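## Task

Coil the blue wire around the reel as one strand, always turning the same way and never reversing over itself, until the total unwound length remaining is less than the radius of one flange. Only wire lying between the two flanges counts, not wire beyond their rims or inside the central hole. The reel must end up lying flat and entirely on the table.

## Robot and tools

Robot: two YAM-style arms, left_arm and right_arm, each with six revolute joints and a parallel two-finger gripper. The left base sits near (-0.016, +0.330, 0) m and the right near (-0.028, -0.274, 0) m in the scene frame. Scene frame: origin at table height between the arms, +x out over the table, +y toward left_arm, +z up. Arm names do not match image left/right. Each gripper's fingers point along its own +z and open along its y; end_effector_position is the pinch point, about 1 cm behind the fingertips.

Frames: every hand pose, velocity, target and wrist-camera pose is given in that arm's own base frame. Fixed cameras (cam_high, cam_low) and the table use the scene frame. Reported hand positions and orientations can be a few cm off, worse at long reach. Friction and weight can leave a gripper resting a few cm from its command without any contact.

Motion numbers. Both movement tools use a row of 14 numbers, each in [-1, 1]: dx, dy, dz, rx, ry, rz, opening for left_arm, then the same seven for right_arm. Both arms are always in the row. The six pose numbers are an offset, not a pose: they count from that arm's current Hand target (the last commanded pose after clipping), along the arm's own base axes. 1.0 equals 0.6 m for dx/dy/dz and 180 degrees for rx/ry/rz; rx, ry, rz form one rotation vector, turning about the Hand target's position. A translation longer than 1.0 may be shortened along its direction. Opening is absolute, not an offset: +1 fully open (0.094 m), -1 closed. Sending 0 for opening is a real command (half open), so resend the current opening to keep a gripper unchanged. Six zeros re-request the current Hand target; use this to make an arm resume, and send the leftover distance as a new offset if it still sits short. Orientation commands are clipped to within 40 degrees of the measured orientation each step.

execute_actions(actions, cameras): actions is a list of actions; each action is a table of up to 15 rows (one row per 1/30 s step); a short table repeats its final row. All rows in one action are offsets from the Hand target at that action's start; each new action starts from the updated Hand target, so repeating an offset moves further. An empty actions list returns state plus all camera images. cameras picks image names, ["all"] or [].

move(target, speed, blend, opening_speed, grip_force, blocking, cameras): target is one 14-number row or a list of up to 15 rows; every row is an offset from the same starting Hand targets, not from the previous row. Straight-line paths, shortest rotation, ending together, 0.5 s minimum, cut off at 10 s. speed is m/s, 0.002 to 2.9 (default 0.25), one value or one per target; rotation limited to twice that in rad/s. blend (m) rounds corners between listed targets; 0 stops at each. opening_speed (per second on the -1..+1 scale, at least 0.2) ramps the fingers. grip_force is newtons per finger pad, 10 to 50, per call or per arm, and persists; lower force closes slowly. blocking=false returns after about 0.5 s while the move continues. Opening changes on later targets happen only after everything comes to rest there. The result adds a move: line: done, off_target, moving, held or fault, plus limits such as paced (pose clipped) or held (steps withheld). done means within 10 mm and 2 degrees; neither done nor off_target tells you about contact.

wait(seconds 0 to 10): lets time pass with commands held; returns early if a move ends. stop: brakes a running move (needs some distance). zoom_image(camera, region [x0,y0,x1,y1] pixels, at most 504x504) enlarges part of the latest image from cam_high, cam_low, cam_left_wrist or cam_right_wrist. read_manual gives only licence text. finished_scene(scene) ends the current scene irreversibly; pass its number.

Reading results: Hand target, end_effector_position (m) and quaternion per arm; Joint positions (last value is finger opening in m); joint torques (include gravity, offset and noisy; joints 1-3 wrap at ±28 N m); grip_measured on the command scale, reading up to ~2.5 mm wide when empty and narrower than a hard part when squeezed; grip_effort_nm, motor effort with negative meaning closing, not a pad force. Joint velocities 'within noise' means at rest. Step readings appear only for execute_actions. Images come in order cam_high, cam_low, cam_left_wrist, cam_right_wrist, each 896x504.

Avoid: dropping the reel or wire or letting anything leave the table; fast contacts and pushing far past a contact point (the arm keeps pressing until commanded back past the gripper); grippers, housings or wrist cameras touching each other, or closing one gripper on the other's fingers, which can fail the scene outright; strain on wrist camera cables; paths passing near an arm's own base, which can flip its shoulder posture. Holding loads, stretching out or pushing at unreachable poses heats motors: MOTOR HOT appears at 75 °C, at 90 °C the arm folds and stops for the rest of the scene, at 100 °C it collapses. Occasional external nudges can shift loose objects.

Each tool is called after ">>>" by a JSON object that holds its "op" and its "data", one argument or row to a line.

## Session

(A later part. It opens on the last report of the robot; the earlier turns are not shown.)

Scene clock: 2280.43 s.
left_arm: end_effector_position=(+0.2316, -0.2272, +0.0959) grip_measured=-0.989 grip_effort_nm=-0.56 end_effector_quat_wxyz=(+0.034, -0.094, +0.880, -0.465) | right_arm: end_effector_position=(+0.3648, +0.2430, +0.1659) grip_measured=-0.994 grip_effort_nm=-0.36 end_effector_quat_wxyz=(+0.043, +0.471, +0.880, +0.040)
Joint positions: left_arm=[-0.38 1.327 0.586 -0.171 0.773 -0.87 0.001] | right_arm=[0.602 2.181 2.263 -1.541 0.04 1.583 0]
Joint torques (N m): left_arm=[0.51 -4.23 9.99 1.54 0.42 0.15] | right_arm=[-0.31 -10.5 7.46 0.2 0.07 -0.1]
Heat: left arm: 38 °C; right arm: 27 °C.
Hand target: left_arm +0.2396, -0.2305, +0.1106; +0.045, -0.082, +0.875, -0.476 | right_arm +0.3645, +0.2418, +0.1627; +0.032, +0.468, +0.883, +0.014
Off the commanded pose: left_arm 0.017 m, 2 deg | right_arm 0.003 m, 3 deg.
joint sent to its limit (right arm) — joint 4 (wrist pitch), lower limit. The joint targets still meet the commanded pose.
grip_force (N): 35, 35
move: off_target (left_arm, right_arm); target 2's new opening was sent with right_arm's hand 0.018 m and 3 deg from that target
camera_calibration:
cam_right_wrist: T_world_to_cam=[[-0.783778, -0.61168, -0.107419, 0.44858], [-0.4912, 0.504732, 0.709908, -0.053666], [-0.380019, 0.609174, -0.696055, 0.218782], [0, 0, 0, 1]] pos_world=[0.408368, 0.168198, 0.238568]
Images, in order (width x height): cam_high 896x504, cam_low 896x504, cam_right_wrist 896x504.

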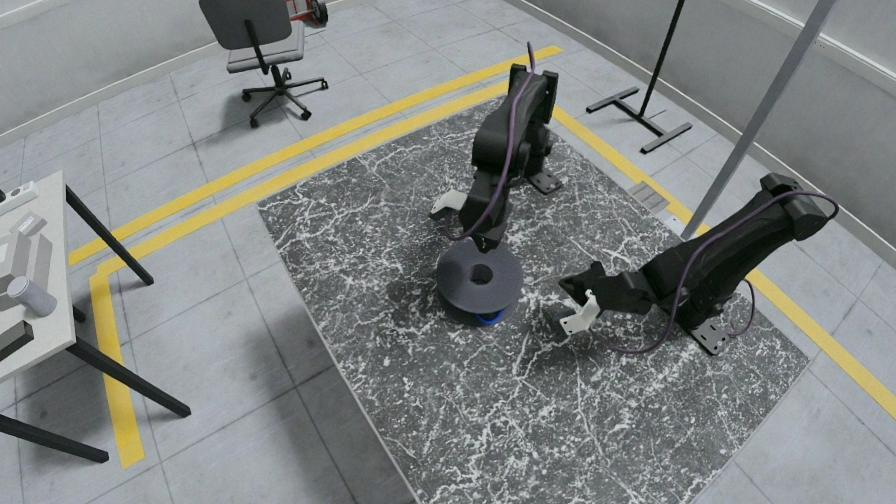

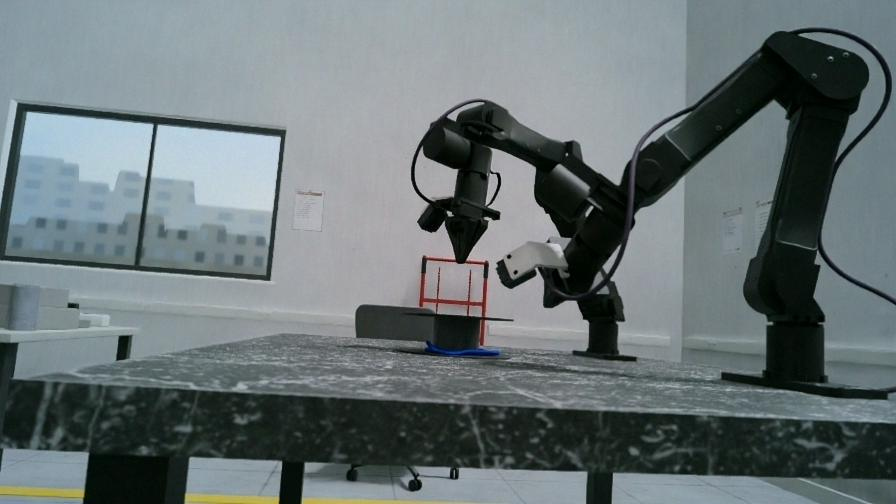

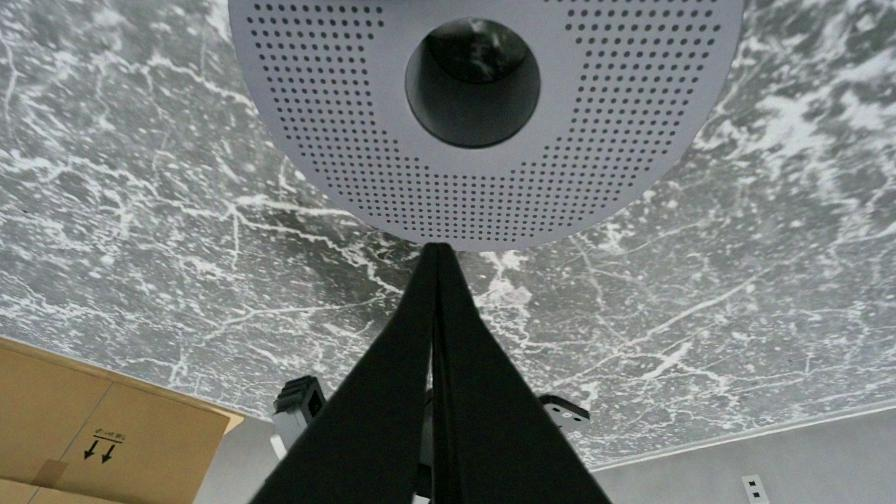

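>>> {"op": "move", "data": {
  "target": [0,0,0,0,0,0,-1, -0.0863,-0.3225,-0.15,0,0,-0.272,-1],
  "speed": 0.3,
  "cameras": ["cam_right_wrist"]
}}

>>> {"op": "zoom_image", "data": {
  "camera": "cam_right_wrist",
  "region": [220, 200, 700, 504]
}}

Scene clock: 2292.40 s.
left_arm: end_effector_position=(+0.2316, -0.2272, +0.0959) grip_measured=-0.989 grip_effort_nm=-0.56 end_effector_quat_wxyz=(+0.034, -0.094, +0.880, -0.465) | right_arm: end_effector_position=(+0.3134, +0.0505, +0.0671) grip_measured=-0.994 grip_effort_nm=-0.36 end_effector_quat_wxyz=(+0.023, +0.789, +0.614, -0.009)
Joint positions: left_arm=[-0.38 1.327 0.586 -0.171 0.773 -0.87 0.001] | right_arm=[0.184 1.766 1.286 -1.085 0.049 2.003 0]
Joint torques (N m): left_arm=[0.53 -4.19 9.99 1.54 0.4 0.16] | right_arm=[-0.06 -11.73 4.74 0.35 0.17 0.13]
Heat: left arm: 39 °C; right arm: 28 °C.
Hand target: left_arm +0.2396, -0.2305, +0.1106; +0.045, -0.082, +0.875, -0.476 | right_arm +0.3127, +0.0483, +0.0728; +0.035, +0.792, +0.610, -0.001
Off the commanded pose: left_arm 0.017 m, 2 deg | right_arm 0.006 m, 2 deg.
grip_force (N): 35, 35
move: off_target (left_arm)
camera_calibration:
cam_right_wrist: T_world_to_cam=[[-0.98458, 0.17372, -0.0205802, 0.297409], [0.106726, 0.689729, 0.716159, -0.108841], [0.138606, 0.702919, -0.697634, 0.0806708], [0, 0, 0, 1]] pos_world=[0.293258, -0.0332999, 0.140347]
Images, in order (width x height): cam_right_wrist 896x504.

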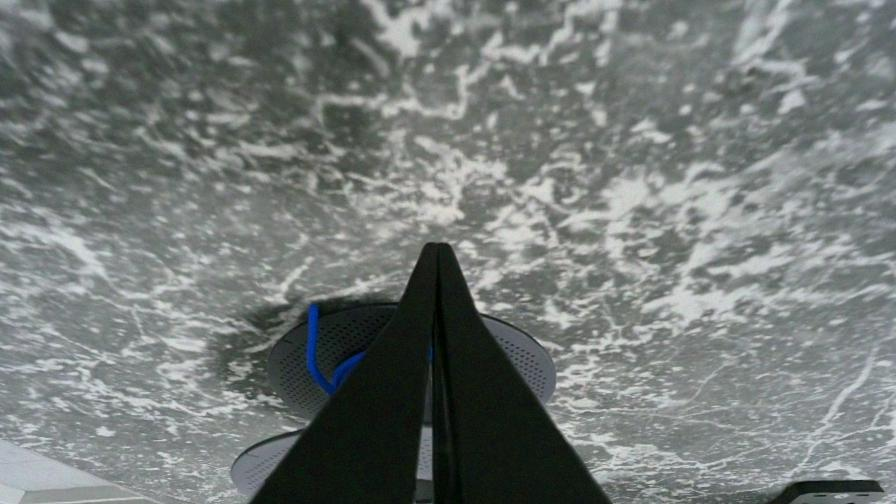

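Scaled by 1.050 from the camera's 896x504 image, which has a finer 1280x720 frame.

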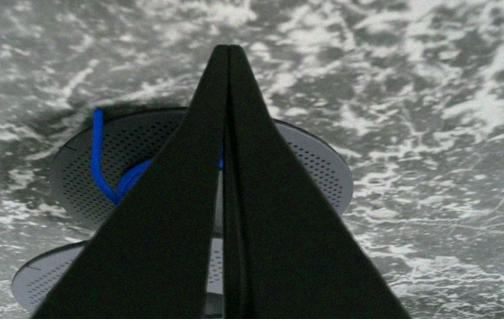

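>>> {"op": "move", "data": {
  "target": [0,0,0,0,0,0,-1, 0.16,0.02,0.0,0,0,0.139,-1],
  "speed": 0.3,
  "cameras": ["cam_right_wrist"]
}}

>>> {"op": "zoom_image", "data": {
  "camera": "cam_right_wrist",
  "region": [340, 200, 740, 460]
}}

Scene clock: 2309.07 s.
left_arm: end_effector_position=(+0.2316, -0.2272, +0.0959) grip_measured=-0.989 grip_effort_nm=-0.56 end_effector_quat_wxyz=(+0.034, -0.094, +0.880, -0.465) | right_arm: end_effector_position=(+0.4055, +0.0626, +0.0727) grip_measured=-0.994 grip_effort_nm=-0.36 end_effector_quat_wxyz=(+0.037, +0.643, +0.765, +0.012)
Joint positions: left_arm=[-0.38 1.327 0.586 -0.171 0.773 -0.87 0.001] | right_arm=[0.168 2.057 1.699 -1.147 0.04 1.564 0]
Joint torques (N m): left_arm=[0.49 -4.21 9.99 1.54 0.41 0.16] | right_arm=[-0.55 -9.68 8.81 0.14 0.04 -0.11]
Heat: left arm: 40 °C; right arm: 28 °C.
Hand target: left_arm +0.2396, -0.2305, +0.1106; +0.045, -0.082, +0.875, -0.476 | right_arm +0.4088, +0.0603, +0.0728; +0.034, +0.641, +0.767, +0.007
Off the commanded pose: left_arm 0.017 m, 2 deg | right_arm 0.004 m, 1 deg.
grip_force (N): 35, 35
move: off_target (left_arm)
camera_calibration:
cam_right_wrist: T_world_to_cam=[[-0.967524, -0.245126, -0.0617315, 0.408335], [-0.214411, 0.666474, 0.714031, 0.000868215], [-0.133885, 0.704078, -0.697387, 0.173682], [0, 0, 0, 1]] pos_world=[0.418514, -0.0227709, 0.145711]
Images, in order (width x height): cam_right_wrist 896x504.

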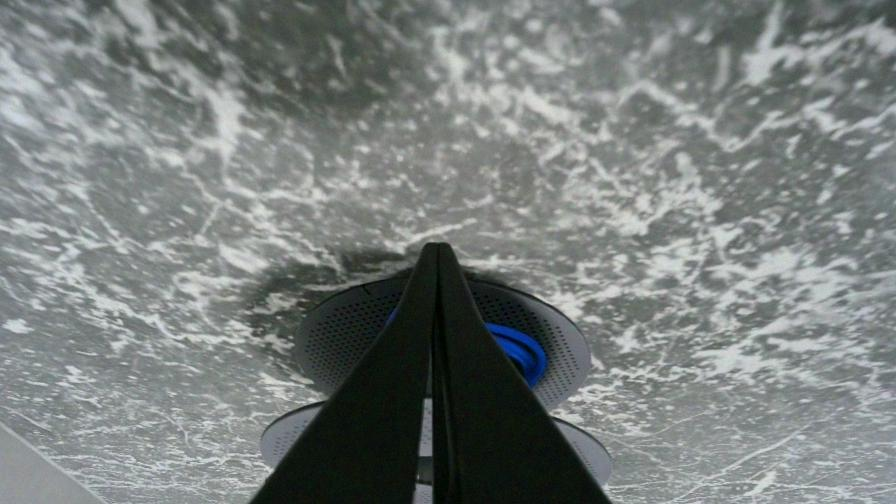

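Scaled by 1.260 from the camera's 896x504 image, which has a finer 1280x720 frame.

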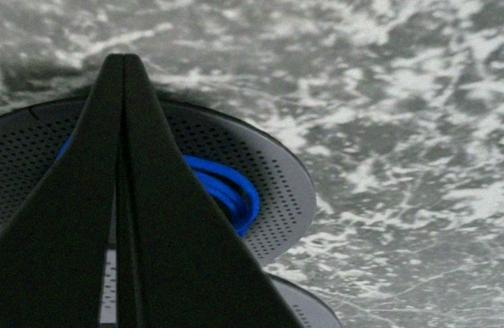

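>>> {"op": "move", "data": {
  "target": [0,0,0,0,0,0,-1, -0.14,0.04,-0.015,0,0,-0.06,-1],
  "speed": 0.3,
  "cameras": ["cam_right_wrist"]
}}

>>> {"op": "zoom_image", "data": {
  "camera": "cam_right_wrist",
  "region": [180, 280, 430, 480]
}}

Scene clock: 2319.73 s.
left_arm: end_effector_position=(+0.2316, -0.2272, +0.0959) grip_measured=-0.989 grip_effort_nm=-0.56 end_effector_quat_wxyz=(+0.034, -0.094, +0.880, -0.465) | right_arm: end_effector_position=(+0.3261, +0.0879, +0.0603) grip_measured=-0.994 grip_effort_nm=-0.36 end_effector_quat_wxyz=(+0.023, +0.706, +0.707, +0.000)
Joint positions: left_arm=[-0.38 1.327 0.586 -0.171 0.773 -0.87 0.001] | right_arm=[0.282 1.831 1.338 -1.055 0.04 1.851 0]
Joint torques (N m): left_arm=[0.49 -4.22 9.99 1.54 0.41 0.15] | right_arm=[-0.17 -11.84 4.48 0.42 0.24 0.11]
Heat: left arm: 40 °C; right arm: 28 °C.
Hand target: left_arm +0.2396, -0.2305, +0.1106; +0.045, -0.082, +0.875, -0.476 | right_arm +0.3249, +0.0844, +0.0639; +0.035, +0.710, +0.703, +0.004
Off the commanded pose: left_arm 0.017 m, 2 deg | right_arm 0.005 m, 2 deg.
grip_force (N): 35, 35
move: off_target (left_arm)
camera_calibration:
cam_right_wrist: T_world_to_cam=[[-0.996773, -0.0748199, -0.0290886, 0.329583], [-0.072705, 0.6878, 0.72225, -0.0728065], [-0.0340316, 0.722034, -0.69102, 0.10199], [0, 0, 0, 1]] pos_world=[0.326696, 0.00109532, 0.132649]
Images, in order (width x height): cam_right_wrist 896x504.

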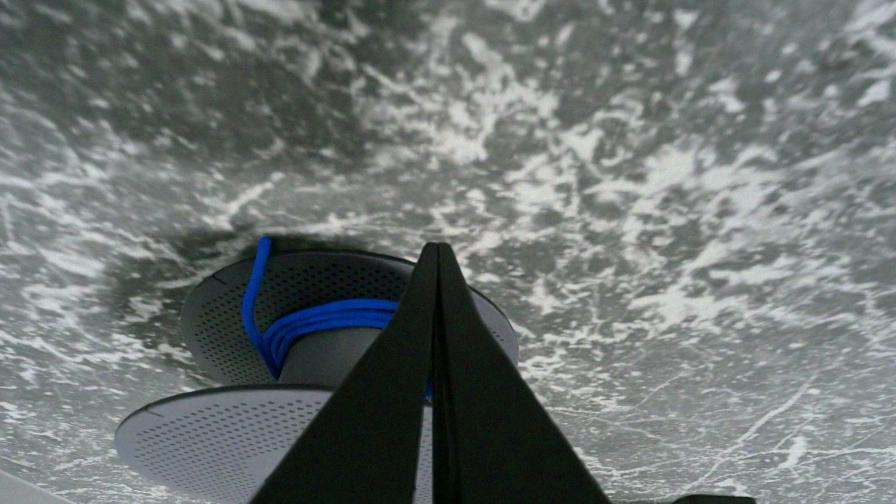

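Scaled by 2.016 from the camera's 896x504 image, which has a finer 1280x720 frame.

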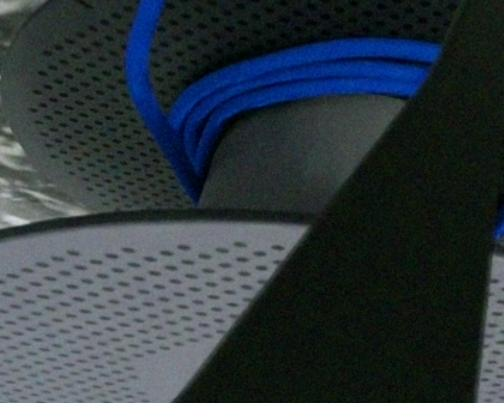

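>>> {"op": "finished_scene", "data": {
  "scene": 2
}}

The scene is finished: the task was done.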